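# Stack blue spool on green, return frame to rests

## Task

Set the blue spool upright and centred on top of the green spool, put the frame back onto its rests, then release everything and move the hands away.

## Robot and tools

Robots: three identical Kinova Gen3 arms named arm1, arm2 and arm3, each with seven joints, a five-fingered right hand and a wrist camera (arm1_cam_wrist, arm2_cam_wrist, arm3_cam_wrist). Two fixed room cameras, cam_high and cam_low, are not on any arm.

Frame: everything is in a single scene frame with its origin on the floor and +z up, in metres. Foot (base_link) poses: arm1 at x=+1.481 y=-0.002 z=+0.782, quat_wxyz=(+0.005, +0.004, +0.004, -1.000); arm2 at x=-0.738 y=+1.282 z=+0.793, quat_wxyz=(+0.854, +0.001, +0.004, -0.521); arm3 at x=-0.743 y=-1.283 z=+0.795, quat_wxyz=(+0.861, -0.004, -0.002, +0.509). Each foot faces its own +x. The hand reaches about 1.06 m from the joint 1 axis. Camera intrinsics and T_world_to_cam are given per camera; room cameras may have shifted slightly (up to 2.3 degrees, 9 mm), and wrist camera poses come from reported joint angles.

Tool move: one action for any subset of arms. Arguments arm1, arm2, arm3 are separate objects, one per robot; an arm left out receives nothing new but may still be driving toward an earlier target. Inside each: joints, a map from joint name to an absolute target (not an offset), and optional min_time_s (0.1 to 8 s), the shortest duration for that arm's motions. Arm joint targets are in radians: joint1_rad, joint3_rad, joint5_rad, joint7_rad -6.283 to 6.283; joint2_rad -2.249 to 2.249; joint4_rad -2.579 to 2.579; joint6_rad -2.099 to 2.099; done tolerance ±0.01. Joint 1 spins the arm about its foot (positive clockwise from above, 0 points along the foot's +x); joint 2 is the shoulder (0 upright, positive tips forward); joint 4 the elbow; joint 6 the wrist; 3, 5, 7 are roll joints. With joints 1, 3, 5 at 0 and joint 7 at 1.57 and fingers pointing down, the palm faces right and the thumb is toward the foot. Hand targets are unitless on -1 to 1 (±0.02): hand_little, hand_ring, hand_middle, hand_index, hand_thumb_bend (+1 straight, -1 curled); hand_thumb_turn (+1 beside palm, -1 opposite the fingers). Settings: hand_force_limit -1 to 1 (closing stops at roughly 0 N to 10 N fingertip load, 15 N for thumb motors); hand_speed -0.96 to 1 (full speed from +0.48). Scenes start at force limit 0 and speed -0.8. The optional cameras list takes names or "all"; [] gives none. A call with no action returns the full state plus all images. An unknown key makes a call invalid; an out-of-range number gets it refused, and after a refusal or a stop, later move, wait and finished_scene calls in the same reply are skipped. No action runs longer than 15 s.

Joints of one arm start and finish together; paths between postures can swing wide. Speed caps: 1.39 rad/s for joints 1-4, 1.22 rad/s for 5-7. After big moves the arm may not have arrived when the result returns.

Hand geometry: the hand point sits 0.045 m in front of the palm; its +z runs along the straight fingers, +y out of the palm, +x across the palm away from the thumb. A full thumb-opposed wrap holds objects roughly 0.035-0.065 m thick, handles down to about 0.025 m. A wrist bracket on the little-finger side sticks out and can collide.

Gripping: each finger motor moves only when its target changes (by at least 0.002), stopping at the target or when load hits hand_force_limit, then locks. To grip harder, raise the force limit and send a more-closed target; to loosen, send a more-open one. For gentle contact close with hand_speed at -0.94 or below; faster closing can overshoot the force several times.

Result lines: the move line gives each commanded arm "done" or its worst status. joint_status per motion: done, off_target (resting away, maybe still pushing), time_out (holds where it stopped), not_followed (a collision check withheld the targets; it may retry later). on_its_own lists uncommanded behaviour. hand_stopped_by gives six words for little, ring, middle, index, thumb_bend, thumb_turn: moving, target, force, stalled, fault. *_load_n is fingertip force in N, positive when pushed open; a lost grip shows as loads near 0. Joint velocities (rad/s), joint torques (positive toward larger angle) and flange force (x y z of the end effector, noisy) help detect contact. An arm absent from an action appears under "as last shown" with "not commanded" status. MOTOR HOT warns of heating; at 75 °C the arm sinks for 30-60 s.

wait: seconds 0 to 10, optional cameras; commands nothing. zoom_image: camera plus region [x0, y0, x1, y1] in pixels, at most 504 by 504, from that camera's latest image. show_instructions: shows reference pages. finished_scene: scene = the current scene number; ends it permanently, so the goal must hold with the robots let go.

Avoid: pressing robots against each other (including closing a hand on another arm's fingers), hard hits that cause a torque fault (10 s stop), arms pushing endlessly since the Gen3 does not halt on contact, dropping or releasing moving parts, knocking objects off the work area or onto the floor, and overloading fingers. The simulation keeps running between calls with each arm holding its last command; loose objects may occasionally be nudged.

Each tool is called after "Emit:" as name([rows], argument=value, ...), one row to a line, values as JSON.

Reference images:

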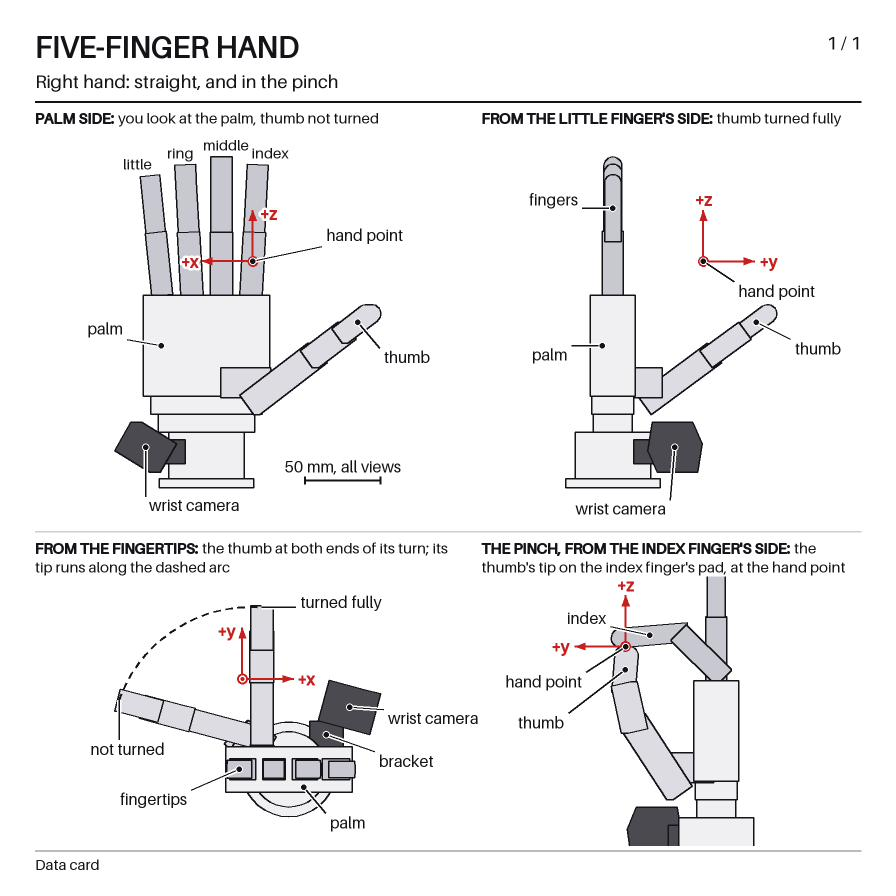

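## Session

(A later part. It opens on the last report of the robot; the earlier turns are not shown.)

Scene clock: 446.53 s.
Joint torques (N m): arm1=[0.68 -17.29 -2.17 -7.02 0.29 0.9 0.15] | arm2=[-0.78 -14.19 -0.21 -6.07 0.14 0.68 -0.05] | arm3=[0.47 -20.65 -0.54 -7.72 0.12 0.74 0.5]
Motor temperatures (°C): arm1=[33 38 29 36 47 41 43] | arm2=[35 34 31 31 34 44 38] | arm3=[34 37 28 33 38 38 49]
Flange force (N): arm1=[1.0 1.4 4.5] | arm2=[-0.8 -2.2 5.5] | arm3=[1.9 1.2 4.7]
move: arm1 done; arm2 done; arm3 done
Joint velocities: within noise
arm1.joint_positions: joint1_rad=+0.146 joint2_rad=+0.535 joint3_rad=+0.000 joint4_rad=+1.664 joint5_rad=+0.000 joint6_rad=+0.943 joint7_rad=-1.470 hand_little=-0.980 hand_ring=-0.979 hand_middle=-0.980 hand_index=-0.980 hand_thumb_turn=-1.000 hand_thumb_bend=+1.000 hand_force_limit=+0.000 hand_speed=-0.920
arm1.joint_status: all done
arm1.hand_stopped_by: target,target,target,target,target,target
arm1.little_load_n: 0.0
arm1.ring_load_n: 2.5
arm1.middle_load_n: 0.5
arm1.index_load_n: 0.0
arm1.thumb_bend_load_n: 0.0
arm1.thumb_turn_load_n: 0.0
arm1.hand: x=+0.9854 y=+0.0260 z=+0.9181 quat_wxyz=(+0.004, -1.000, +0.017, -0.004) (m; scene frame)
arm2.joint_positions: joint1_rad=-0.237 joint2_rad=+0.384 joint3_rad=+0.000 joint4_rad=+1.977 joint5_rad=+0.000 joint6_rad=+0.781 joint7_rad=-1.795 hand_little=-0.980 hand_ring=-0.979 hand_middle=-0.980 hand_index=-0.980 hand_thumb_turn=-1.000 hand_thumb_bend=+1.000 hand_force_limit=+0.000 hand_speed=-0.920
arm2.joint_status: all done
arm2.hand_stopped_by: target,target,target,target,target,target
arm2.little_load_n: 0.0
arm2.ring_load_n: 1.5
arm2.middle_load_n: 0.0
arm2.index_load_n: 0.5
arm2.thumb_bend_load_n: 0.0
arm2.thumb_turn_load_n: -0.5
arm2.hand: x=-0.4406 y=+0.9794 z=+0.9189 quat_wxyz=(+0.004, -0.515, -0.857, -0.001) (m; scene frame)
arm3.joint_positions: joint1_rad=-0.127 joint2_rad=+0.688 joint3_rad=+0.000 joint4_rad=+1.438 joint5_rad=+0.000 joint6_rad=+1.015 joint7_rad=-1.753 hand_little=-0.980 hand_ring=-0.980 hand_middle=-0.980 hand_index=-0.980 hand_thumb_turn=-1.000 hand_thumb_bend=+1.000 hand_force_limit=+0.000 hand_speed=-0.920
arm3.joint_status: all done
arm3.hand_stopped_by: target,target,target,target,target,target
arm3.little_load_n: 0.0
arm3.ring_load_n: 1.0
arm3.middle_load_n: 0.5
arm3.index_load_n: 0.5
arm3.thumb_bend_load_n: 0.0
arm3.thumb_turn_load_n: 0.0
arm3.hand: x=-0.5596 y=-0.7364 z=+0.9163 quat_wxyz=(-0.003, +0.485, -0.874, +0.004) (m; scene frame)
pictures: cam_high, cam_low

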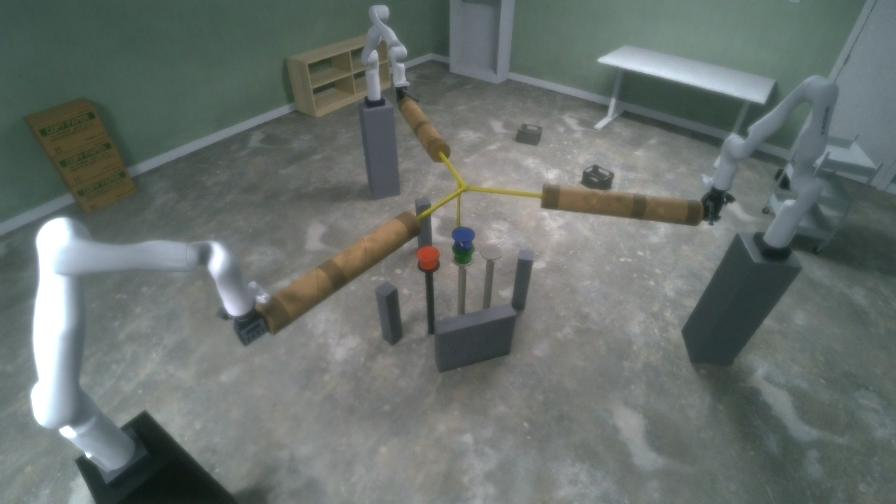

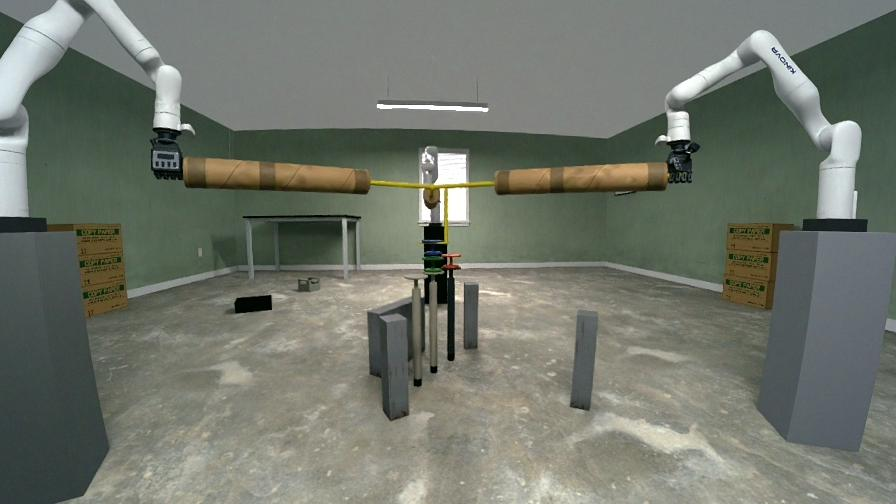

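Emit:
move(arm1={"joints":{"joint1_rad":0.14321,"joint2_rad":0.57325,"joint4_rad":1.69154,"joint6_rad":0.8768,"joint7_rad":-1.47244},"min_time_s":2.5}, arm2={"joints":{"joint1_rad":-0.23377,"joint2_rad":0.43246,"joint4_rad":2.00791,"joint6_rad":0.70122,"joint7_rad":-1.79095},"min_time_s":2.5}, arm3={"joints":{"joint1_rad":-0.12836,"joint2_rad":0.71855,"joint4_rad":1.47124,"joint6_rad":0.9518,"joint7_rad":-1.75448},"min_time_s":2.5}, cameras=["cam_high","cam_low"])

Emit:
zoom_image(camera="cam_high", region=[441, 220, 487, 266])

Emit:
zoom_image(camera="cam_low", region=[411, 237, 461, 277])

Scene clock: 483.43 s.
Joint torques (N m): arm1=[0.55 -17.32 -2.39 -6.41 0.2 0.92 0.09] | arm2=[-0.79 -14.22 -0.23 -4.96 0.13 0.93 0] | arm3=[0.68 -20.54 -0.41 -7.22 0.25 0.78 0.53]
Motor temperatures (°C): arm1=[33 37 29 36 47 41 43] | arm2=[35 34 31 31 34 44 38] | arm3=[33 36 28 33 38 38 49]
Flange force (N): arm1=[0.8 1.2 3.8] | arm2=[-1.5 -2.0 5.0] | arm3=[1.9 1.7 4.2]
move: arm1 done; arm2 done; arm3 done
Joint velocities: within noise
arm1.joint_positions: joint1_rad=+0.143 joint2_rad=+0.573 joint3_rad=+0.000 joint4_rad=+1.692 joint5_rad=+0.000 joint6_rad=+0.877 joint7_rad=-1.472 hand_little=-0.980 hand_ring=-0.979 hand_middle=-0.980 hand_index=-0.980 hand_thumb_turn=-1.000 hand_thumb_bend=+1.000 hand_force_limit=+0.000 hand_speed=-0.920
arm1.joint_status: all done
arm1.hand_stopped_by: target,target,target,target,target,target
arm1.little_load_n: 0.0
arm1.ring_load_n: 2.0
arm1.middle_load_n: 0.0
arm1.index_load_n: 0.0
arm1.thumb_bend_load_n: 0.0
arm1.thumb_turn_load_n: 0.0
arm1.hand: x=+0.9844 y=+0.0249 z=+0.8931 quat_wxyz=(+0.004, -1.000, +0.017, -0.004) (m; scene frame)
arm2.joint_positions: joint1_rad=-0.234 joint2_rad=+0.432 joint3_rad=+0.000 joint4_rad=+2.008 joint5_rad=+0.000 joint6_rad=+0.701 joint7_rad=-1.791 hand_little=-0.980 hand_ring=-0.979 hand_middle=-0.980 hand_index=-0.980 hand_thumb_turn=-1.000 hand_thumb_bend=+1.000 hand_force_limit=+0.000 hand_speed=-0.920
arm2.joint_status: all done
arm2.hand_stopped_by: target,target,target,target,target,target
arm2.little_load_n: 0.0
arm2.ring_load_n: 1.5
arm2.middle_load_n: 0.0
arm2.index_load_n: 0.5
arm2.thumb_bend_load_n: -0.5
arm2.thumb_turn_load_n: 0.0
arm2.hand: x=-0.4416 y=+0.9784 z=+0.8939 quat_wxyz=(+0.004, -0.515, -0.857, -0.001) (m; scene frame)
arm3.joint_positions: joint1_rad=-0.128 joint2_rad=+0.719 joint3_rad=+0.000 joint4_rad=+1.471 joint5_rad=+0.000 joint6_rad=+0.952 joint7_rad=-1.754 hand_little=-0.980 hand_ring=-0.980 hand_middle=-0.980 hand_index=-0.980 hand_thumb_turn=-1.000 hand_thumb_bend=+1.000 hand_force_limit=+0.000 hand_speed=-0.920
arm3.joint_status: all done
arm3.hand_stopped_by: target,target,target,target,target,target
arm3.little_load_n: 0.0
arm3.ring_load_n: 1.0
arm3.middle_load_n: 0.5
arm3.index_load_n: 0.0
arm3.thumb_bend_load_n: 0.0
arm3.thumb_turn_load_n: 0.0
arm3.hand: x=-0.5605 y=-0.7374 z=+0.8913 quat_wxyz=(-0.003, +0.485, -0.874, +0.004) (m; scene frame)
pictures: cam_high, cam_low

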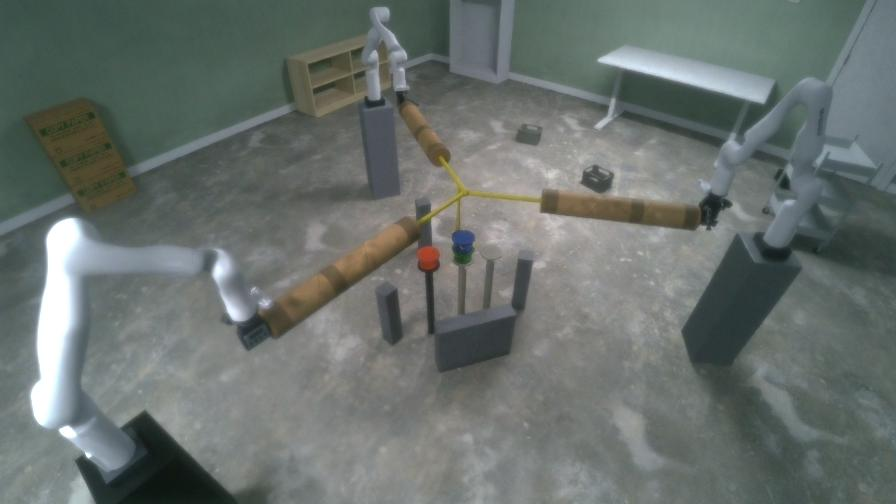

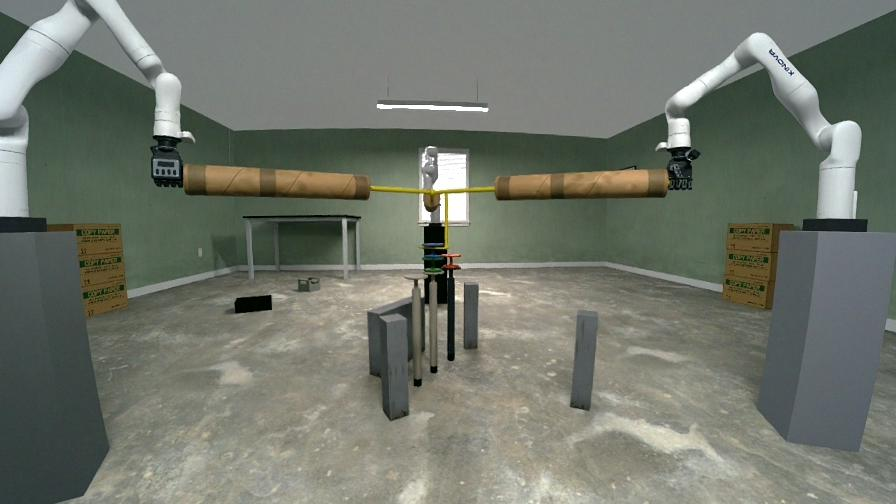

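Scaled by 10.957 from the camera's 896x504 image, which has a finer 1280x720 frame.

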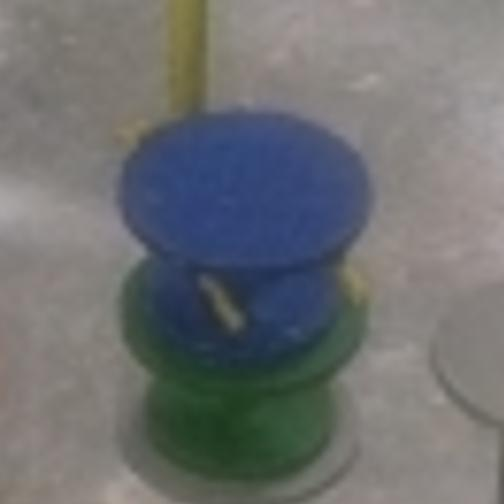

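Scaled by 10.080 from the camera's 896x504 image, which has a finer 1280x720 frame.

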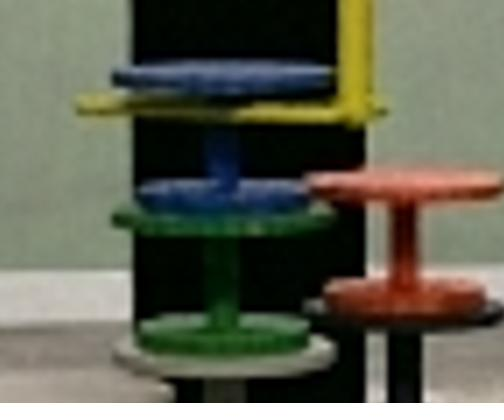

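Emit:
move(arm1={"joints":{"joint1_rad":0.03276,"joint2_rad":0.61902,"joint4_rad":1.59907,"joint6_rad":0.92351,"joint7_rad":-1.58289},"min_time_s":2.0}, arm2={"joints":{"joint1_rad":-0.09121,"joint2_rad":0.47571,"joint4_rad":1.92574,"joint6_rad":0.74014,"joint7_rad":-1.64839},"min_time_s":2.0}, arm3={"joints":{"joint1_rad":-0.15155,"joint2_rad":0.60854,"joint4_rad":1.69808,"joint6_rad":0.83497,"joint7_rad":-1.77767},"min_time_s":2.0})

Emit:
move(arm1={"joints":{"joint1_rad":-0.06519,"joint2_rad":0.67797,"joint4_rad":1.47925,"joint6_rad":0.98437,"joint7_rad":-1.68084},"min_time_s":1.8}, arm2={"joints":{"joint1_rad":0.03337,"joint2_rad":0.53131,"joint4_rad":1.81762,"joint6_rad":0.79266,"joint7_rad":-1.52381},"min_time_s":1.8}, arm3={"joints":{"joint1_rad":-0.18136,"joint2_rad":0.50635,"joint4_rad":1.90278,"joint6_rad":0.73246,"joint7_rad":-1.80748},"min_time_s":1.8})

Emit:
move(arm1={"joints":{"joint1_rad":-0.15118,"joint2_rad":0.75009,"joint4_rad":1.33046,"joint6_rad":1.06104,"joint7_rad":-1.76683},"min_time_s":1.6}, arm2={"joints":{"joint1_rad":0.14011,"joint2_rad":0.59793,"joint4_rad":1.68541,"joint6_rad":0.85825,"joint7_rad":-1.41707},"min_time_s":1.6}, arm3={"joints":{"joint1_rad":-0.2211,"joint2_rad":0.40874,"joint4_rad":2.09143,"joint6_rad":0.64143,"joint7_rad":-1.84722},"min_time_s":1.6}, cameras=["cam_high","cam_low"])

Emit:
zoom_image(camera="cam_high", region=[441, 220, 487, 266])

Emit:
zoom_image(camera="cam_low", region=[411, 237, 461, 277])

Scene clock: 600.07 s.
Joint torques (N m): arm1=[0.09 -18.38 -2.82 -6.86 -0.06 0.8 0.11] | arm2=[-0.71 -15.11 -0.13 -4.97 0.17 1.08 -0.02] | arm3=[0.93 -18.09 -0.09 -6.56 0.39 0.7 0.5]
Motor temperatures (°C): arm1=[33 34 29 35 47 41 43] | arm2=[35 33 31 31 34 44 38] | arm3=[33 36 28 33 38 38 49]
Flange force (N): arm1=[1.4 0.2 3.7] | arm2=[-1.6 -1.9 4.8] | arm3=[1.9 2.4 4.1]
move: arm1 done; arm2 done; arm3 done
Joint velocities: within noise
arm1.joint_positions: joint1_rad=+0.033 joint2_rad=+0.619 joint3_rad=+0.000 joint4_rad=+1.599 joint5_rad=+0.000 joint6_rad=+0.924 joint7_rad=-1.583 hand_little=-0.980 hand_ring=-0.979 hand_middle=-0.980 hand_index=-0.980 hand_thumb_turn=-1.000 hand_thumb_bend=+1.000 hand_force_limit=+0.000 hand_speed=-0.920
arm1.joint_status: all done
arm1.hand_stopped_by: target,target,target,target,target,target
arm1.little_load_n: 0.0
arm1.ring_load_n: 2.0
arm1.middle_load_n: 0.0
arm1.index_load_n: 0.0
arm1.thumb_bend_load_n: 0.0
arm1.thumb_turn_load_n: 0.0
arm1.hand: x=+0.9527 y=-0.0260 z=+0.8931 quat_wxyz=(+0.004, -1.000, +0.017, -0.004) (m; scene frame)
arm2.joint_positions: joint1_rad=-0.091 joint2_rad=+0.476 joint3_rad=+0.000 joint4_rad=+1.926 joint5_rad=+0.000 joint6_rad=+0.740 joint7_rad=-1.648 hand_little=-0.980 hand_ring=-0.979 hand_middle=-0.980 hand_index=-0.980 hand_thumb_turn=-1.000 hand_thumb_bend=+1.000 hand_force_limit=+0.000 hand_speed=-0.920
arm2.joint_status: all done
arm2.hand_stopped_by: target,target,target,target,target,target
arm2.little_load_n: 0.0
arm2.ring_load_n: 1.5
arm2.middle_load_n: 0.0
arm2.index_load_n: 0.5
arm2.thumb_bend_load_n: 0.0
arm2.thumb_turn_load_n: 0.0
arm2.hand: x=-0.4734 y=+0.9275 z=+0.8939 quat_wxyz=(+0.004, -0.515, -0.857, -0.001) (m; scene frame)
arm3.joint_positions: joint1_rad=-0.152 joint2_rad=+0.609 joint3_rad=+0.000 joint4_rad=+1.698 joint5_rad=+0.000 joint6_rad=+0.835 joint7_rad=-1.778 hand_little=-0.980 hand_ring=-0.980 hand_middle=-0.980 hand_index=-0.980 hand_thumb_turn=-1.000 hand_thumb_bend=+1.000 hand_force_limit=+0.000 hand_speed=-0.920
arm3.joint_status: all done
arm3.hand_stopped_by: target,target,target,target,target,target
arm3.little_load_n: 0.0
arm3.ring_load_n: 1.0
arm3.middle_load_n: 0.0
arm3.index_load_n: 0.5
arm3.thumb_bend_load_n: 0.0
arm3.thumb_turn_load_n: 0.0
arm3.hand: x=-0.5922 y=-0.7884 z=+0.8911 quat_wxyz=(-0.003, +0.485, -0.874, +0.004) (m; scene frame)
pictures: none

Scene clock: 602.20 s.
Joint torques (N m): arm1=[-0.13 -19.7 -3.02 -7.22 -0.14 0.83 0.1] | arm2=[-0.5 -16.46 0.1 -5.29 0.32 1.18 -0.03] | arm3=[0.9 -15.58 -0.2 -5.8 0.4 0.7 0.52]
Motor temperatures (°C): arm1=[33 34 29 35 47 41 43] | arm2=[35 33 31 31 34 44 38] | arm3=[33 36 28 33 38 38 49]
Flange force (N): arm1=[1.6 -0.3 3.9] | arm2=[-1.3 -1.5 5.0] | arm3=[1.7 2.8 3.9]
move: arm1 done; arm2 done; arm3 done
Joint velocities: within noise
arm1.joint_positions: joint1_rad=-0.065 joint2_rad=+0.678 joint3_rad=+0.000 joint4_rad=+1.479 joint5_rad=+0.000 joint6_rad=+0.984 joint7_rad=-1.681 hand_little=-0.980 hand_ring=-0.979 hand_middle=-0.980 hand_index=-0.980 hand_thumb_turn=-1.000 hand_thumb_bend=+1.000 hand_force_limit=+0.000 hand_speed=-0.920
arm1.joint_status: all done
arm1.hand_stopped_by: target,target,target,target,target,target
arm1.little_load_n: 0.0
arm1.ring_load_n: 2.0
arm1.middle_load_n: 0.0
arm1.index_load_n: 0.0
arm1.thumb_bend_load_n: 0.0
arm1.thumb_turn_load_n: 0.0
arm1.hand: x=+0.9208 y=-0.0769 z=+0.8930 quat_wxyz=(+0.004, -1.000, +0.017, -0.004) (m; scene frame)
arm2.joint_positions: joint1_rad=+0.033 joint2_rad=+0.531 joint3_rad=+0.000 joint4_rad=+1.818 joint5_rad=+0.000 joint6_rad=+0.793 joint7_rad=-1.524 hand_little=-0.980 hand_ring=-0.979 hand_middle=-0.980 hand_index=-0.980 hand_thumb_turn=-1.000 hand_thumb_bend=+1.000 hand_force_limit=+0.000 hand_speed=-0.920
arm2.joint_status: all done
arm2.hand_stopped_by: target,target,target,target,target,target
arm2.little_load_n: 0.0
arm2.ring_load_n: 1.5
arm2.middle_load_n: 0.0
arm2.index_load_n: 0.5
arm2.thumb_bend_load_n: 0.0
arm2.thumb_turn_load_n: 0.0
arm2.hand: x=-0.5052 y=+0.8767 z=+0.8939 quat_wxyz=(+0.004, -0.515, -0.857, -0.001) (m; scene frame)
arm3.joint_positions: joint1_rad=-0.181 joint2_rad=+0.506 joint3_rad=+0.000 joint4_rad=+1.903 joint5_rad=+0.000 joint6_rad=+0.732 joint7_rad=-1.807 hand_little=-0.980 hand_ring=-0.980 hand_middle=-0.980 hand_index=-0.980 hand_thumb_turn=-1.000 hand_thumb_bend=+1.000 hand_force_limit=+0.000 hand_speed=-0.920
arm3.joint_status: all done
arm3.hand_stopped_by: target,target,target,target,target,target
arm3.little_load_n: 0.0
arm3.ring_load_n: 1.0
arm3.middle_load_n: 0.0
arm3.index_load_n: 0.5
arm3.thumb_bend_load_n: 0.0
arm3.thumb_turn_load_n: 0.0
arm3.hand: x=-0.6240 y=-0.8393 z=+0.8910 quat_wxyz=(-0.003, +0.485, -0.874, +0.004) (m; scene frame)
pictures: none

Scene clock: 604.13 s.
Joint torques (N m): arm1=[-0.34 -21.3 -3.19 -7.81 -0.29 0.76 0.1] | arm2=[-0.26 -17.98 0.34 -5.77 0.41 1.13 -0.01] | arm3=[0.97 -13.22 -0.16 -5.24 0.41 0.59 0.49]
Motor temperatures (°C): arm1=[33 34 29 35 47 41 43] | arm2=[35 33 31 31 34 44 38] | arm3=[33 36 28 33 38 38 49]
Flange force (N): arm1=[2.1 -0.8 4.1] | arm2=[-1.1 -1.0 4.8] | arm3=[1.9 3.4 3.9]
move: arm1 done; arm2 done; arm3 done
Joint velocities: within noise
arm1.joint_positions: joint1_rad=-0.151 joint2_rad=+0.750 joint3_rad=+0.000 joint4_rad=+1.330 joint5_rad=+0.000 joint6_rad=+1.061 joint7_rad=-1.767 hand_little=-0.980 hand_ring=-0.979 hand_middle=-0.980 hand_index=-0.980 hand_thumb_turn=-1.000 hand_thumb_bend=+1.000 hand_force_limit=+0.000 hand_speed=-0.920
arm1.joint_status: all done
arm1.hand_stopped_by: target,target,target,target,target,target
arm1.little_load_n: 0.0
arm1.ring_load_n: 2.0
arm1.middle_load_n: 0.0
arm1.index_load_n: 0.0
arm1.thumb_bend_load_n: -0.5
arm1.thumb_turn_load_n: 0.0
arm1.hand: x=+0.8890 y=-0.1277 z=+0.8931 quat_wxyz=(+0.004, -1.000, +0.017, -0.004) (m; scene frame)
arm2.joint_positions: joint1_rad=+0.140 joint2_rad=+0.598 joint3_rad=+0.000 joint4_rad=+1.685 joint5_rad=+0.000 joint6_rad=+0.858 joint7_rad=-1.417 hand_little=-0.980 hand_ring=-0.979 hand_middle=-0.980 hand_index=-0.980 hand_thumb_turn=-1.000 hand_thumb_bend=+1.000 hand_force_limit=+0.000 hand_speed=-0.920
arm2.joint_status: all done
arm2.hand_stopped_by: target,target,target,target,target,target
arm2.little_load_n: 0.0
arm2.ring_load_n: 1.5
arm2.middle_load_n: 0.0
arm2.index_load_n: 0.5
arm2.thumb_bend_load_n: 0.0
arm2.thumb_turn_load_n: 0.0
arm2.hand: x=-0.5370 y=+0.8259 z=+0.8940 quat_wxyz=(+0.004, -0.515, -0.857, -0.001) (m; scene frame)
arm3.joint_positions: joint1_rad=-0.221 joint2_rad=+0.409 joint3_rad=+0.000 joint4_rad=+2.091 joint5_rad=+0.000 joint6_rad=+0.641 joint7_rad=-1.847 hand_little=-0.980 hand_ring=-0.980 hand_middle=-0.980 hand_index=-0.980 hand_thumb_turn=-1.000 hand_thumb_bend=+1.000 hand_force_limit=+0.000 hand_speed=-0.920
arm3.joint_status: all done
arm3.hand_stopped_by: target,target,target,target,target,target
arm3.little_load_n: 0.5
arm3.ring_load_n: 1.0
arm3.middle_load_n: 0.0
arm3.index_load_n: 0.5
arm3.thumb_bend_load_n: 0.0
arm3.thumb_turn_load_n: 0.0
arm3.hand: x=-0.6558 y=-0.8901 z=+0.8910 quat_wxyz=(-0.003, +0.485, -0.874, +0.004) (m; scene frame)
pictures: cam_high, cam_low

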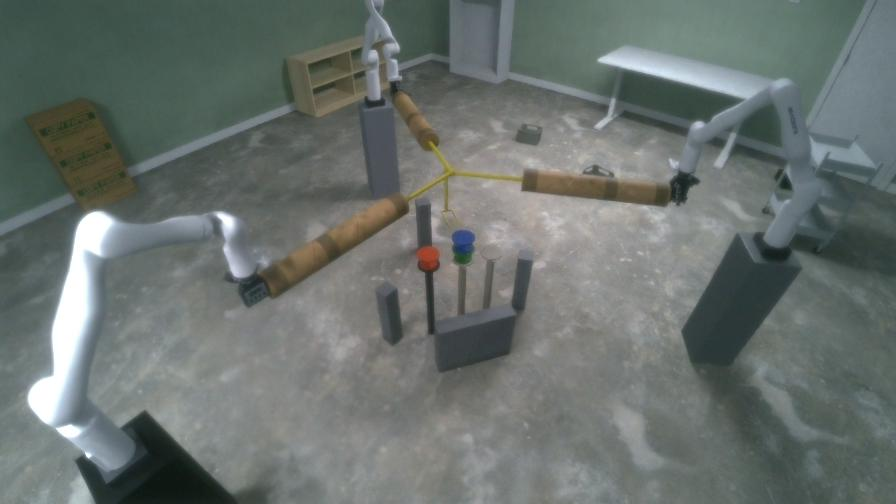

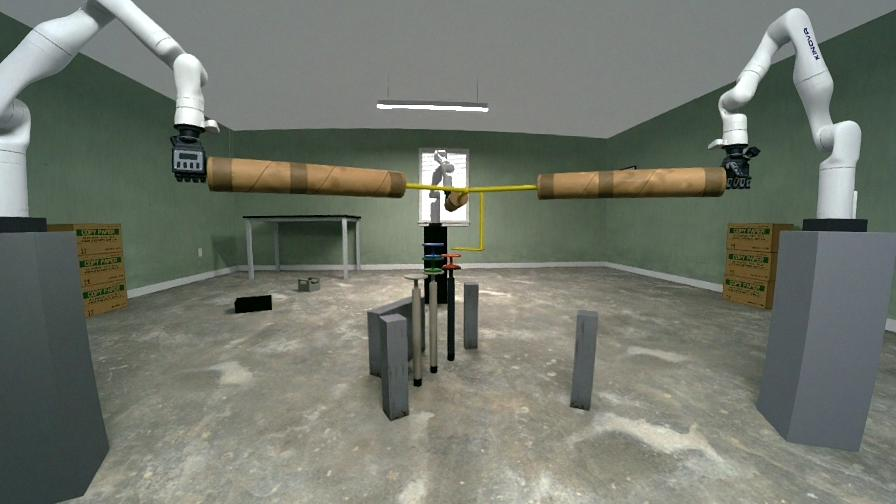

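Scaled by 10.957 from the camera's 896x504 image, which has a finer 1280x720 frame.

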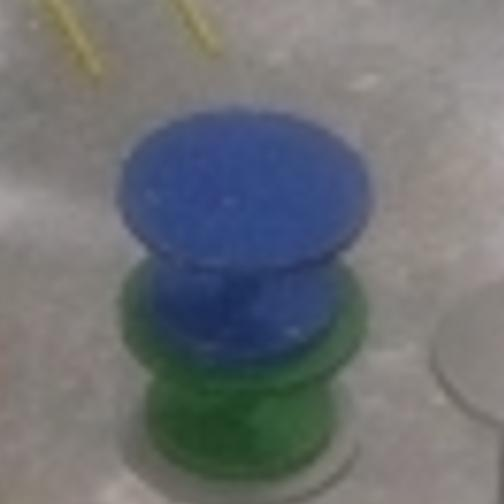

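Scaled by 10.080 from the camera's 896x504 image, which has a finer 1280x720 frame.

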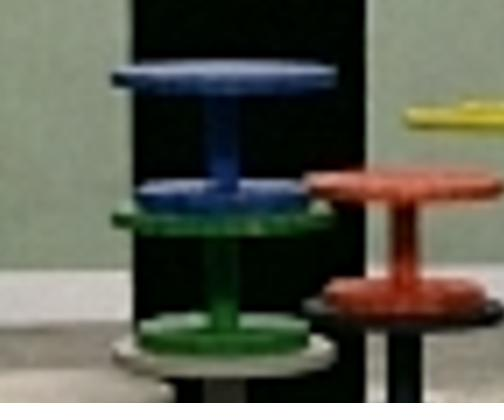

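Emit:
move(arm1={"joints":{"joint1_rad":-0.21135,"joint2_rad":0.88251,"joint4_rad":1.24206,"joint6_rad":1.01702,"joint7_rad":-1.827},"min_time_s":1.8}, arm2={"joints":{"joint1_rad":0.21218,"joint2_rad":0.74135,"joint4_rad":1.60956,"joint6_rad":0.79069,"joint7_rad":-1.345},"min_time_s":1.8}, arm3={"joints":{"joint1_rad":-0.26444,"joint2_rad":0.47859,"joint4_rad":2.28588,"joint6_rad":0.37713,"joint7_rad":-1.89056},"min_time_s":1.8})

Emit:
move(arm1={"joints":{"joint1_rad":-0.27712,"joint2_rad":1.05645,"joint4_rad":1.10261,"joint6_rad":0.98253,"joint7_rad":-1.90057},"min_time_s":1.8}, arm2={"joints":{"joint1_rad":0.26189,"joint2_rad":0.916,"joint4_rad":1.50838,"joint6_rad":0.71721,"joint7_rad":-1.30309},"min_time_s":1.8}, arm3={"joints":{"joint1_rad":-0.34906,"joint2_rad":0.68567,"joint4_rad":2.45678,"joint6_rad":-0.00086,"joint7_rad":-1.98298},"min_time_s":1.8})

Emit:
move(arm1={"joints":{"joint1_rad":-0.27712,"joint2_rad":1.2095,"joint4_rad":1.0772,"joint6_rad":0.8549,"joint7_rad":-1.90057},"min_time_s":2.2}, arm2={"joints":{"joint1_rad":0.26189,"joint2_rad":1.0906,"joint4_rad":1.4825,"joint6_rad":0.5685,"joint7_rad":-1.30309},"min_time_s":2.2}, arm3={"joints":{"joint1_rad":-0.34906,"joint2_rad":1.0138,"joint4_rad":2.4188,"joint6_rad":-0.291,"joint7_rad":-1.98298},"min_time_s":2.2})

Emit:
move(arm1={"joints":{"joint1_rad":-0.27712,"joint2_rad":1.3505,"joint4_rad":1.015,"joint6_rad":0.7761,"joint7_rad":-1.90057},"min_time_s":1.8}, arm2={"joints":{"joint1_rad":0.26189,"joint2_rad":1.2466,"joint4_rad":1.4208,"joint6_rad":0.4742,"joint7_rad":-1.30309},"min_time_s":1.8}, arm3={"joints":{"joint1_rad":-0.34906,"joint2_rad":1.2537,"joint4_rad":2.3243,"joint6_rad":-0.4364,"joint7_rad":-1.98298},"min_time_s":1.8})

Emit:
move(arm1={"joints":{"joint1_rad":-0.27712,"joint2_rad":1.5096,"joint4_rad":0.897,"joint6_rad":0.735,"joint7_rad":-1.90057},"min_time_s":1.8}, arm2={"joints":{"joint1_rad":0.26189,"joint2_rad":1.411,"joint4_rad":1.3149,"joint6_rad":0.4157,"joint7_rad":-1.30309},"min_time_s":1.8}, arm3={"joints":{"joint1_rad":-0.34906,"joint2_rad":1.4591,"joint4_rad":2.1843,"joint6_rad":-0.5018,"joint7_rad":-1.98298},"min_time_s":1.8}, cameras=["cam_high","cam_low"])

Scene clock: 623.63 s.
Joint torques (N m): arm1=[-0.05 -22.71 -2.82 -7.51 -0.08 0.75 0.13] | arm2=[-0.41 -19.63 0.26 -5.36 0.3 1.08 -0.03] | arm3=[0.75 -12.05 -0.39 -2.34 0.41 0.88 0.52]
Motor temperatures (°C): arm1=[33 34 29 36 47 41 43] | arm2=[35 33 31 31 34 44 38] | arm3=[33 36 28 33 38 38 49]
Flange force (N): arm1=[2.5 -0.3 3.6] | arm2=[-0.6 -1.3 4.4] | arm3=[0.9 4.0 3.3]
move: arm1 done; arm2 done; arm3 done
Joint velocities: within noise
arm1.joint_positions: joint1_rad=-0.211 joint2_rad=+0.883 joint3_rad=+0.000 joint4_rad=+1.242 joint5_rad=+0.000 joint6_rad=+1.017 joint7_rad=-1.827 hand_little=-0.980 hand_ring=-0.979 hand_middle=-0.980 hand_index=-0.980 hand_thumb_turn=-1.000 hand_thumb_bend=+1.000 hand_force_limit=+0.000 hand_speed=-0.920
arm1.joint_status: all done
arm1.hand_stopped_by: target,target,target,target,target,target
arm1.little_load_n: 0.0
arm1.ring_load_n: 2.0
arm1.middle_load_n: 0.0
arm1.index_load_n: 0.0
arm1.thumb_bend_load_n: 0.0
arm1.thumb_turn_load_n: 0.0
arm1.hand: x=+0.8641 y=-0.1676 z=+0.8400 quat_wxyz=(+0.004, -1.000, +0.017, -0.004) (m; scene frame)
arm2.joint_positions: joint1_rad=+0.212 joint2_rad=+0.741 joint3_rad=+0.000 joint4_rad=+1.610 joint5_rad=+0.000 joint6_rad=+0.791 joint7_rad=-1.345 hand_little=-0.980 hand_ring=-0.979 hand_middle=-0.980 hand_index=-0.980 hand_thumb_turn=-1.000 hand_thumb_bend=+1.000 hand_force_limit=+0.000 hand_speed=-0.920
arm2.joint_status: all done
arm2.hand_stopped_by: target,target,target,target,target,target
arm2.little_load_n: 0.0
arm2.ring_load_n: 1.5
arm2.middle_load_n: 0.0
arm2.index_load_n: 0.0
arm2.thumb_bend_load_n: 0.0
arm2.thumb_turn_load_n: 0.0
arm2.hand: x=-0.5620 y=+0.7861 z=+0.8409 quat_wxyz=(+0.004, -0.515, -0.857, -0.001) (m; scene frame)
arm3.joint_positions: joint1_rad=-0.264 joint2_rad=+0.479 joint3_rad=+0.000 joint4_rad=+2.286 joint5_rad=+0.000 joint6_rad=+0.377 joint7_rad=-1.891 hand_little=-0.980 hand_ring=-0.980 hand_middle=-0.980 hand_index=-0.980 hand_thumb_turn=-1.000 hand_thumb_bend=+1.000 hand_force_limit=+0.000 hand_speed=-0.920
arm3.joint_status: all done
arm3.hand_stopped_by: target,target,target,target,target,target
arm3.little_load_n: 0.0
arm3.ring_load_n: 0.5
arm3.middle_load_n: 0.0
arm3.index_load_n: 0.5
arm3.thumb_bend_load_n: 0.0
arm3.thumb_turn_load_n: -0.5
arm3.hand: x=-0.6807 y=-0.9298 z=+0.8379 quat_wxyz=(-0.003, +0.485, -0.874, +0.004) (m; scene frame)
pictures: none

Scene clock: 625.80 s.
Joint torques (N m): arm1=[-0.17 -24.33 -3.01 -7.29 -0.15 0.77 0.11] | arm2=[-0.36 -21.31 0.26 -4.82 0.31 1.09 -0.01] | arm3=[0.64 -11.97 -0.45 1.19 0.57 0.81 0.52]
Motor temperatures (°C): arm1=[33 34 29 36 47 41 43] | arm2=[35 33 31 31 34 44 38] | arm3=[33 36 28 33 38 38 49]
Flange force (N): arm1=[3.0 -0.7 3.0] | arm2=[-0.5 -1.1 4.1] | arm3=[0.7 4.0 2.3]
move: arm1 done; arm2 done; arm3 done
Joint velocities: within noise
arm1.joint_positions: joint1_rad=-0.277 joint2_rad=+1.056 joint3_rad=+0.000 joint4_rad=+1.103 joint5_rad=+0.000 joint6_rad=+0.983 joint7_rad=-1.901 hand_little=-0.980 hand_ring=-0.979 hand_middle=-0.980 hand_index=-0.980 hand_thumb_turn=-1.000 hand_thumb_bend=+1.000 hand_force_limit=+0.000 hand_speed=-0.920
arm1.joint_status: all done
arm1.hand_stopped_by: target,target,target,target,target,target
arm1.little_load_n: 0.0
arm1.ring_load_n: 2.0
arm1.middle_load_n: 0.0
arm1.index_load_n: 0.0
arm1.thumb_bend_load_n: 0.0
arm1.thumb_turn_load_n: 0.0
arm1.hand: x=+0.8385 y=-0.2150 z=+0.7700 quat_wxyz=(+0.004, -1.000, +0.021, -0.004) (m; scene frame)
arm2.joint_positions: joint1_rad=+0.262 joint2_rad=+0.916 joint3_rad=+0.000 joint4_rad=+1.508 joint5_rad=+0.000 joint6_rad=+0.717 joint7_rad=-1.303 hand_little=-0.980 hand_ring=-0.979 hand_middle=-0.980 hand_index=-0.980 hand_thumb_turn=-1.000 hand_thumb_bend=+1.000 hand_force_limit=+0.000 hand_speed=-0.920
arm2.joint_status: all done
arm2.hand_stopped_by: target,target,target,target,target,target
arm2.little_load_n: 0.0
arm2.ring_load_n: 1.5
arm2.middle_load_n: 0.0
arm2.index_load_n: 0.5
arm2.thumb_bend_load_n: -0.5
arm2.thumb_turn_load_n: 0.0
arm2.hand: x=-0.5803 y=+0.7492 z=+0.7709 quat_wxyz=(+0.004, -0.519, -0.855, -0.001) (m; scene frame)
arm3.joint_positions: joint1_rad=-0.349 joint2_rad=+0.686 joint3_rad=+0.000 joint4_rad=+2.457 joint5_rad=+0.000 joint6_rad=-0.001 joint7_rad=-1.983 hand_little=-0.980 hand_ring=-0.980 hand_middle=-0.980 hand_index=-0.980 hand_thumb_turn=-1.000 hand_thumb_bend=+1.000 hand_force_limit=+0.000 hand_speed=-0.920
arm3.joint_status: all done
arm3.hand_stopped_by: target,target,target,target,target,target
arm3.little_load_n: 0.0
arm3.ring_load_n: 0.5
arm3.middle_load_n: 0.0
arm3.index_load_n: 1.0
arm3.thumb_bend_load_n: 0.0
arm3.thumb_turn_load_n: 0.0
arm3.hand: x=-0.7116 y=-0.9656 z=+0.7679 quat_wxyz=(-0.003, +0.482, -0.876, +0.004) (m; scene frame)
pictures: none

Scene clock: 628.33 s.
Joint torques (N m): arm1=[0.71 -25.51 -2.08 -7.67 0.21 0.03 0.08] | arm2=[-1.35 -21.79 -0.73 -3.67 -0.04 1.05 -0.07] | arm3=[0.98 -13.15 0.02 4.43 0.62 1.07 0.54]
Motor temperatures (°C): arm1=[33 34 29 36 47 41 43] | arm2=[35 33 31 31 34 44 38] | arm3=[33 36 28 33 38 38 49]
Flange force (N): arm1=[5.6 0.0 2.2] | arm2=[0.2 -2.9 3.5] | arm3=[-0.7 5.1 1.9]
move: arm1 done; arm2 done; arm3 done
Joint velocities: within noise
arm1.joint_positions: joint1_rad=-0.277 joint2_rad=+1.209 joint3_rad=+0.000 joint4_rad=+1.077 joint5_rad=+0.000 joint6_rad=+0.855 joint7_rad=-1.901 hand_little=-0.980 hand_ring=-0.979 hand_middle=-0.980 hand_index=-0.980 hand_thumb_turn=-1.000 hand_thumb_bend=+1.000 hand_force_limit=+0.000 hand_speed=-0.920
arm1.joint_status: all done
arm1.hand_stopped_by: target,target,target,target,target,target
arm1.little_load_n: 0.0
arm1.ring_load_n: 2.0
arm1.middle_load_n: 0.0
arm1.index_load_n: 0.0
arm1.thumb_bend_load_n: 0.0
arm1.thumb_turn_load_n: 0.0
arm1.hand: x=+0.8364 y=-0.2150 z=+0.6798 quat_wxyz=(+0.004, -1.000, +0.021, -0.004) (m; scene frame)
arm2.joint_positions: joint1_rad=+0.262 joint2_rad=+1.091 joint3_rad=+0.000 joint4_rad=+1.483 joint5_rad=+0.000 joint6_rad=+0.568 joint7_rad=-1.303 hand_little=-0.980 hand_ring=-0.979 hand_middle=-0.980 hand_index=-0.980 hand_thumb_turn=-1.000 hand_thumb_bend=+1.000 hand_force_limit=+0.000 hand_speed=-0.920
arm2.joint_status: all done
arm2.hand_stopped_by: target,target,target,target,target,target
arm2.little_load_n: 0.0
arm2.ring_load_n: 1.5
arm2.middle_load_n: 0.0
arm2.index_load_n: 0.0
arm2.thumb_bend_load_n: 0.0
arm2.thumb_turn_load_n: 0.0
arm2.hand: x=-0.5804 y=+0.7477 z=+0.6810 quat_wxyz=(+0.004, -0.519, -0.855, -0.001) (m; scene frame)
arm3.joint_positions: joint1_rad=-0.349 joint2_rad=+1.014 joint3_rad=+0.000 joint4_rad=+2.419 joint5_rad=+0.000 joint6_rad=-0.291 joint7_rad=-1.983 hand_little=-0.980 hand_ring=-0.980 hand_middle=-0.980 hand_index=-0.980 hand_thumb_turn=-1.000 hand_thumb_bend=+1.000 hand_force_limit=+0.000 hand_speed=-0.920
arm3.joint_status: all done
arm3.hand_stopped_by: target,target,target,target,target,target
arm3.little_load_n: 0.0
arm3.ring_load_n: 1.0
arm3.middle_load_n: 0.0
arm3.index_load_n: 1.0
arm3.thumb_bend_load_n: -0.5
arm3.thumb_turn_load_n: 0.0
arm3.hand: x=-0.7108 y=-0.9651 z=+0.6779 quat_wxyz=(-0.003, +0.482, -0.876, +0.004) (m; scene frame)
pictures: none

Scene clock: 630.47 s.
Joint torques (N m): arm1=[-0.18 -24.69 -2.94 -5.97 -0.07 0.73 0.11] | arm2=[-0.36 -22 0.46 -2.76 0.31 1.12 -0.03] | arm3=[0.78 -14.04 -0.45 5.19 0.75 0.84 0.5]
Motor temperatures (°C): arm1=[33 34 29 36 47 41 43] | arm2=[35 33 31 31 34 44 38] | arm3=[33 36 28 33 38 38 49]
Flange force (N): arm1=[3.4 -0.7 1.3] | arm2=[-0.5 -1.1 3.3] | arm3=[-0.8 3.7 1.8]
move: arm1 done; arm2 done; arm3 done
Joint velocities: within noise
arm1.joint_positions: joint1_rad=-0.277 joint2_rad=+1.350 joint3_rad=+0.000 joint4_rad=+1.015 joint5_rad=+0.000 joint6_rad=+0.776 joint7_rad=-1.901 hand_little=-0.980 hand_ring=-0.979 hand_middle=-0.980 hand_index=-0.980 hand_thumb_turn=-1.000 hand_thumb_bend=+1.000 hand_force_limit=+0.000 hand_speed=-0.920
arm1.joint_status: all done
arm1.hand_stopped_by: target,target,target,target,target,target
arm1.little_load_n: 0.5
arm1.ring_load_n: 2.0
arm1.middle_load_n: 0.0
arm1.index_load_n: 0.0
arm1.thumb_bend_load_n: 0.0
arm1.thumb_turn_load_n: 0.5
arm1.hand: x=+0.8370 y=-0.2144 z=+0.6050 quat_wxyz=(+0.004, -1.000, +0.021, -0.004) (m; scene frame)
arm2.joint_positions: joint1_rad=+0.262 joint2_rad=+1.247 joint3_rad=+0.000 joint4_rad=+1.421 joint5_rad=+0.000 joint6_rad=+0.474 joint7_rad=-1.303 hand_little=-0.980 hand_ring=-0.979 hand_middle=-0.980 hand_index=-0.980 hand_thumb_turn=-1.000 hand_thumb_bend=+1.000 hand_force_limit=+0.000 hand_speed=-0.920
arm2.joint_status: all done
arm2.hand_stopped_by: target,target,target,target,target,target
arm2.little_load_n: 0.0
arm2.ring_load_n: 1.5
arm2.middle_load_n: 0.0
arm2.index_load_n: 0.0
arm2.thumb_bend_load_n: 0.0
arm2.thumb_turn_load_n: 0.0
arm2.hand: x=-0.5808 y=+0.7481 z=+0.6059 quat_wxyz=(+0.004, -0.519, -0.855, -0.001) (m; scene frame)
arm3.joint_positions: joint1_rad=-0.349 joint2_rad=+1.254 joint3_rad=+0.000 joint4_rad=+2.324 joint5_rad=+0.000 joint6_rad=-0.436 joint7_rad=-1.983 hand_little=-0.980 hand_ring=-0.980 hand_middle=-0.980 hand_index=-0.980 hand_thumb_turn=-1.000 hand_thumb_bend=+1.000 hand_force_limit=+0.000 hand_speed=-0.920
arm3.joint_status: all done
arm3.hand_stopped_by: target,target,target,target,target,target
arm3.little_load_n: 0.0
arm3.ring_load_n: 0.5
arm3.middle_load_n: 0.0
arm3.index_load_n: 0.5
arm3.thumb_bend_load_n: 0.0
arm3.thumb_turn_load_n: 0.0
arm3.hand: x=-0.7101 y=-0.9655 z=+0.6029 quat_wxyz=(-0.003, +0.482, -0.876, +0.004) (m; scene frame)
pictures: none

Scene clock: 632.60 s.
Joint torques (N m): arm1=[-0.15 -24.67 -2.88 -5.63 -0.03 0.68 0.09] | arm2=[-0.36 -22.19 0.47 -2.36 0.28 1.05 -0.04] | arm3=[0.75 -14.23 -0.46 5.68 0.75 0.78 0.54]
Motor temperatures (°C): arm1=[33 34 29 36 47 41 42] | arm2=[35 33 31 31 34 44 38] | arm3=[33 36 28 33 38 38 49]
Flange force (N): arm1=[3.4 -0.7 0.5] | arm2=[-0.4 -1.0 3.0] | arm3=[-1.2 3.4 1.8]
move: arm1 done; arm2 done; arm3 done
Joint velocities: within noise
arm1.joint_positions: joint1_rad=-0.277 joint2_rad=+1.510 joint3_rad=+0.000 joint4_rad=+0.897 joint5_rad=+0.000 joint6_rad=+0.735 joint7_rad=-1.901 hand_little=-0.980 hand_ring=-0.979 hand_middle=-0.980 hand_index=-0.980 hand_thumb_turn=-1.000 hand_thumb_bend=+1.000 hand_force_limit=+0.000 hand_speed=-0.920
arm1.joint_status: all done
arm1.hand_stopped_by: target,target,target,target,target,target
arm1.little_load_n: 0.0
arm1.ring_load_n: 2.0
arm1.middle_load_n: 0.0
arm1.index_load_n: 0.0
arm1.thumb_bend_load_n: -0.5
arm1.thumb_turn_load_n: 0.0
arm1.hand: x=+0.8377 y=-0.2139 z=+0.5300 quat_wxyz=(+0.004, -1.000, +0.021, -0.004) (m; scene frame)
arm2.joint_positions: joint1_rad=+0.262 joint2_rad=+1.411 joint3_rad=+0.000 joint4_rad=+1.315 joint5_rad=+0.000 joint6_rad=+0.416 joint7_rad=-1.303 hand_little=-0.980 hand_ring=-0.979 hand_middle=-0.980 hand_index=-0.980 hand_thumb_turn=-1.000 hand_thumb_bend=+1.000 hand_force_limit=+0.000 hand_speed=-0.920
arm2.joint_status: all done
arm2.hand_stopped_by: target,target,target,target,target,target
arm2.little_load_n: 0.0
arm2.ring_load_n: 1.5
arm2.middle_load_n: 0.0
arm2.index_load_n: 0.5
arm2.thumb_bend_load_n: 0.0
arm2.thumb_turn_load_n: 0.0
arm2.hand: x=-0.5812 y=+0.7485 z=+0.5309 quat_wxyz=(+0.004, -0.519, -0.855, -0.001) (m; scene frame)
arm3.joint_positions: joint1_rad=-0.349 joint2_rad=+1.459 joint3_rad=+0.000 joint4_rad=+2.184 joint5_rad=+0.000 joint6_rad=-0.502 joint7_rad=-1.983 hand_little=-0.980 hand_ring=-0.980 hand_middle=-0.980 hand_index=-0.980 hand_thumb_turn=-1.000 hand_thumb_bend=+1.000 hand_force_limit=+0.000 hand_speed=-0.920
arm3.joint_status: all done
arm3.hand_stopped_by: target,target,target,target,target,target
arm3.little_load_n: 0.0
arm3.ring_load_n: 0.5
arm3.middle_load_n: 0.0
arm3.index_load_n: 1.0
arm3.thumb_bend_load_n: 0.0
arm3.thumb_turn_load_n: 0.0
arm3.hand: x=-0.7095 y=-0.9658 z=+0.5279 quat_wxyz=(-0.003, +0.482, -0.876, +0.004) (m; scene frame)
pictures: cam_high, cam_low

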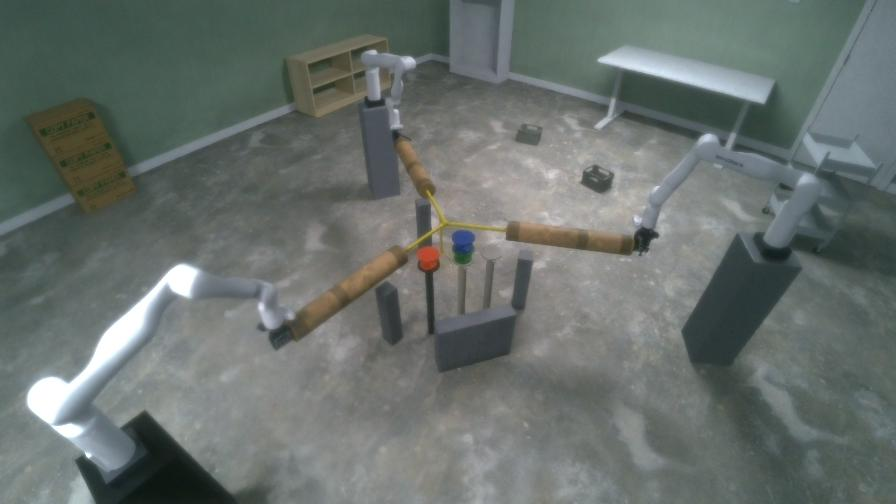

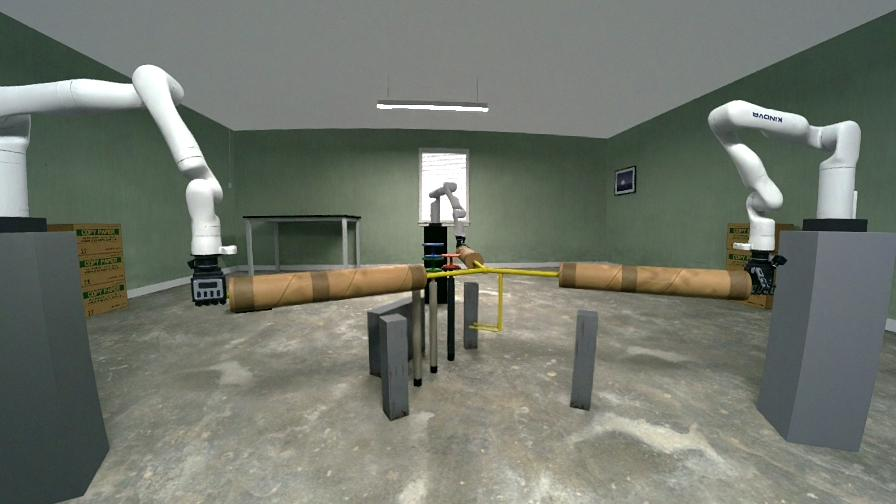

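Emit:
move(arm1={"joints":{"joint1_rad":-0.28001,"joint2_rad":1.70248,"joint4_rad":0.69005,"joint6_rad":0.74906,"joint7_rad":-1.90346},"min_time_s":2.4}, arm2={"joints":{"joint1_rad":0.2592,"joint2_rad":1.59169,"joint4_rad":1.15183,"joint6_rad":0.39807,"joint7_rad":-1.30578},"min_time_s":2.4}, arm3={"joints":{"joint1_rad":-0.35928,"joint2_rad":1.64625,"joint4_rad":2.00154,"joint6_rad":-0.5062,"joint7_rad":-1.9932},"min_time_s":2.4}, cameras=["cam_high","cam_low"])

Emit:
zoom_image(camera="cam_high", region=[370, 190, 550, 310])

Emit:
zoom_image(camera="cam_low", region=[370, 240, 610, 350])

Scene clock: 655.40 s.
Joint torques (N m): arm1=[-0.23 -24.2 -2.89 -5.64 -0.06 0.75 0.11] | arm2=[-0.29 -22.11 0.55 -2.2 0.34 1.04 -0.01] | arm3=[0.68 -14.19 -0.58 5.57 0.83 0.72 0.55]
Motor temperatures (°C): arm1=[33 35 29 36 47 41 42] | arm2=[35 33 31 31 34 44 38] | arm3=[33 35 28 33 38 38 49]
Flange force (N): arm1=[4.8 -1.3 -1.1] | arm2=[-0.4 -0.8 2.7] | arm3=[-1.0 3.1 1.8]
move: arm1 done; arm2 done; arm3 done
Joint velocities: within noise
arm1.joint_positions: joint1_rad=-0.280 joint2_rad=+1.702 joint3_rad=+0.000 joint4_rad=+0.690 joint5_rad=+0.000 joint6_rad=+0.749 joint7_rad=-1.903 hand_little=-0.980 hand_ring=-0.979 hand_middle=-0.980 hand_index=-0.980 hand_thumb_turn=-1.000 hand_thumb_bend=+1.000 hand_force_limit=+0.000 hand_speed=-0.920
arm1.joint_status: all done
arm1.hand_stopped_by: target,target,target,target,target,target
arm1.little_load_n: 0.0
arm1.ring_load_n: 2.0
arm1.middle_load_n: 0.0
arm1.index_load_n: 0.0
arm1.thumb_bend_load_n: 0.0
arm1.thumb_turn_load_n: 0.0
arm1.hand: x=+0.8384 y=-0.2151 z=+0.4520 quat_wxyz=(+0.004, -1.000, +0.021, -0.004) (m; scene frame)
arm2.joint_positions: joint1_rad=+0.259 joint2_rad=+1.592 joint3_rad=+0.000 joint4_rad=+1.152 joint5_rad=+0.000 joint6_rad=+0.398 joint7_rad=-1.306 hand_little=-0.980 hand_ring=-0.979 hand_middle=-0.980 hand_index=-0.980 hand_thumb_turn=-1.000 hand_thumb_bend=+1.000 hand_force_limit=+0.000 hand_speed=-0.920
arm2.joint_status: all done
arm2.hand_stopped_by: target,target,target,target,target,target
arm2.little_load_n: 0.0
arm2.ring_load_n: 1.5
arm2.middle_load_n: 0.0
arm2.index_load_n: 0.0
arm2.thumb_bend_load_n: 0.0
arm2.thumb_turn_load_n: 0.0
arm2.hand: x=-0.5801 y=+0.7490 z=+0.4530 quat_wxyz=(+0.004, -0.519, -0.855, -0.001) (m; scene frame)
arm3.joint_positions: joint1_rad=-0.359 joint2_rad=+1.646 joint3_rad=+0.000 joint4_rad=+2.002 joint5_rad=+0.000 joint6_rad=-0.506 joint7_rad=-1.993 hand_little=-0.980 hand_ring=-0.980 hand_middle=-0.980 hand_index=-0.980 hand_thumb_turn=-1.000 hand_thumb_bend=+1.000 hand_force_limit=+0.000 hand_speed=-0.920
arm3.joint_status: all done
arm3.hand_stopped_by: target,target,target,target,target,target
arm3.little_load_n: 0.0
arm3.ring_load_n: 1.0
arm3.middle_load_n: 0.0
arm3.index_load_n: 0.5
arm3.thumb_bend_load_n: 0.0
arm3.thumb_turn_load_n: 0.0
arm3.hand: x=-0.7115 y=-0.9652 z=+0.4499 quat_wxyz=(-0.003, +0.482, -0.876, +0.004) (m; scene frame)
pictures: cam_high, cam_low

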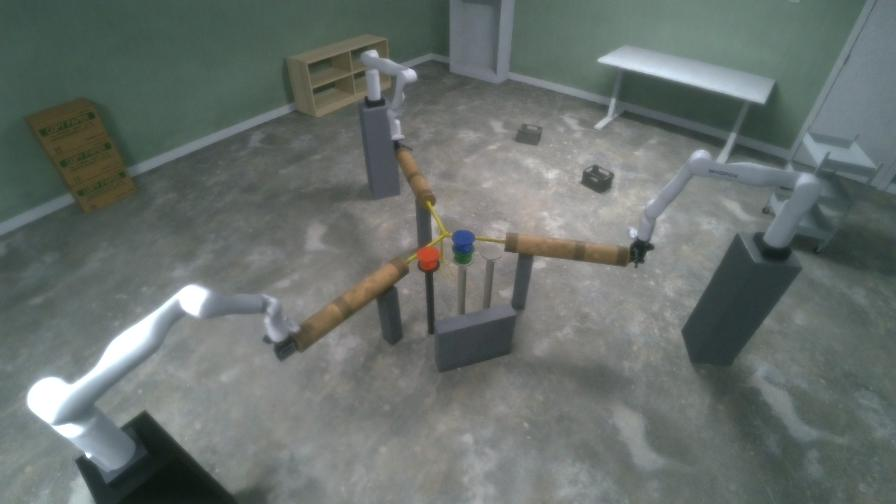

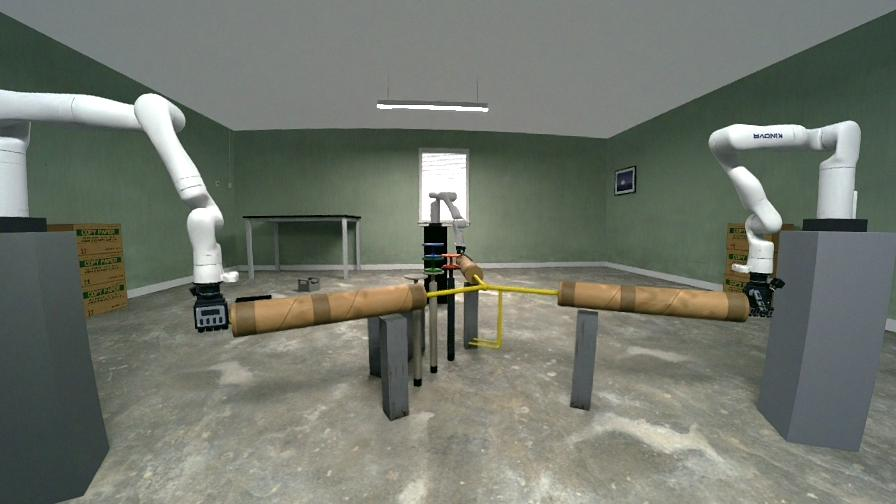

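Scaled by 2.800 from the camera's 896x504 image, which has a finer 1280x720 frame.

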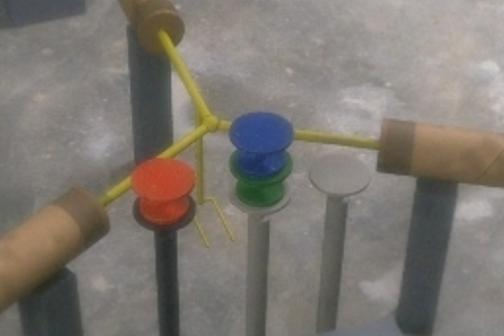

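Scaled by 2.100 from the camera's 896x504 image, which has a finer 1280x720 frame.

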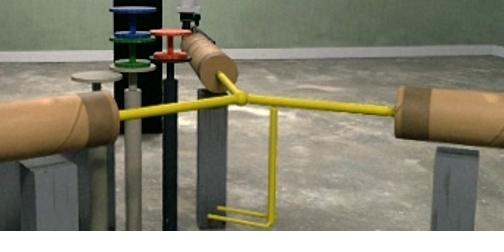

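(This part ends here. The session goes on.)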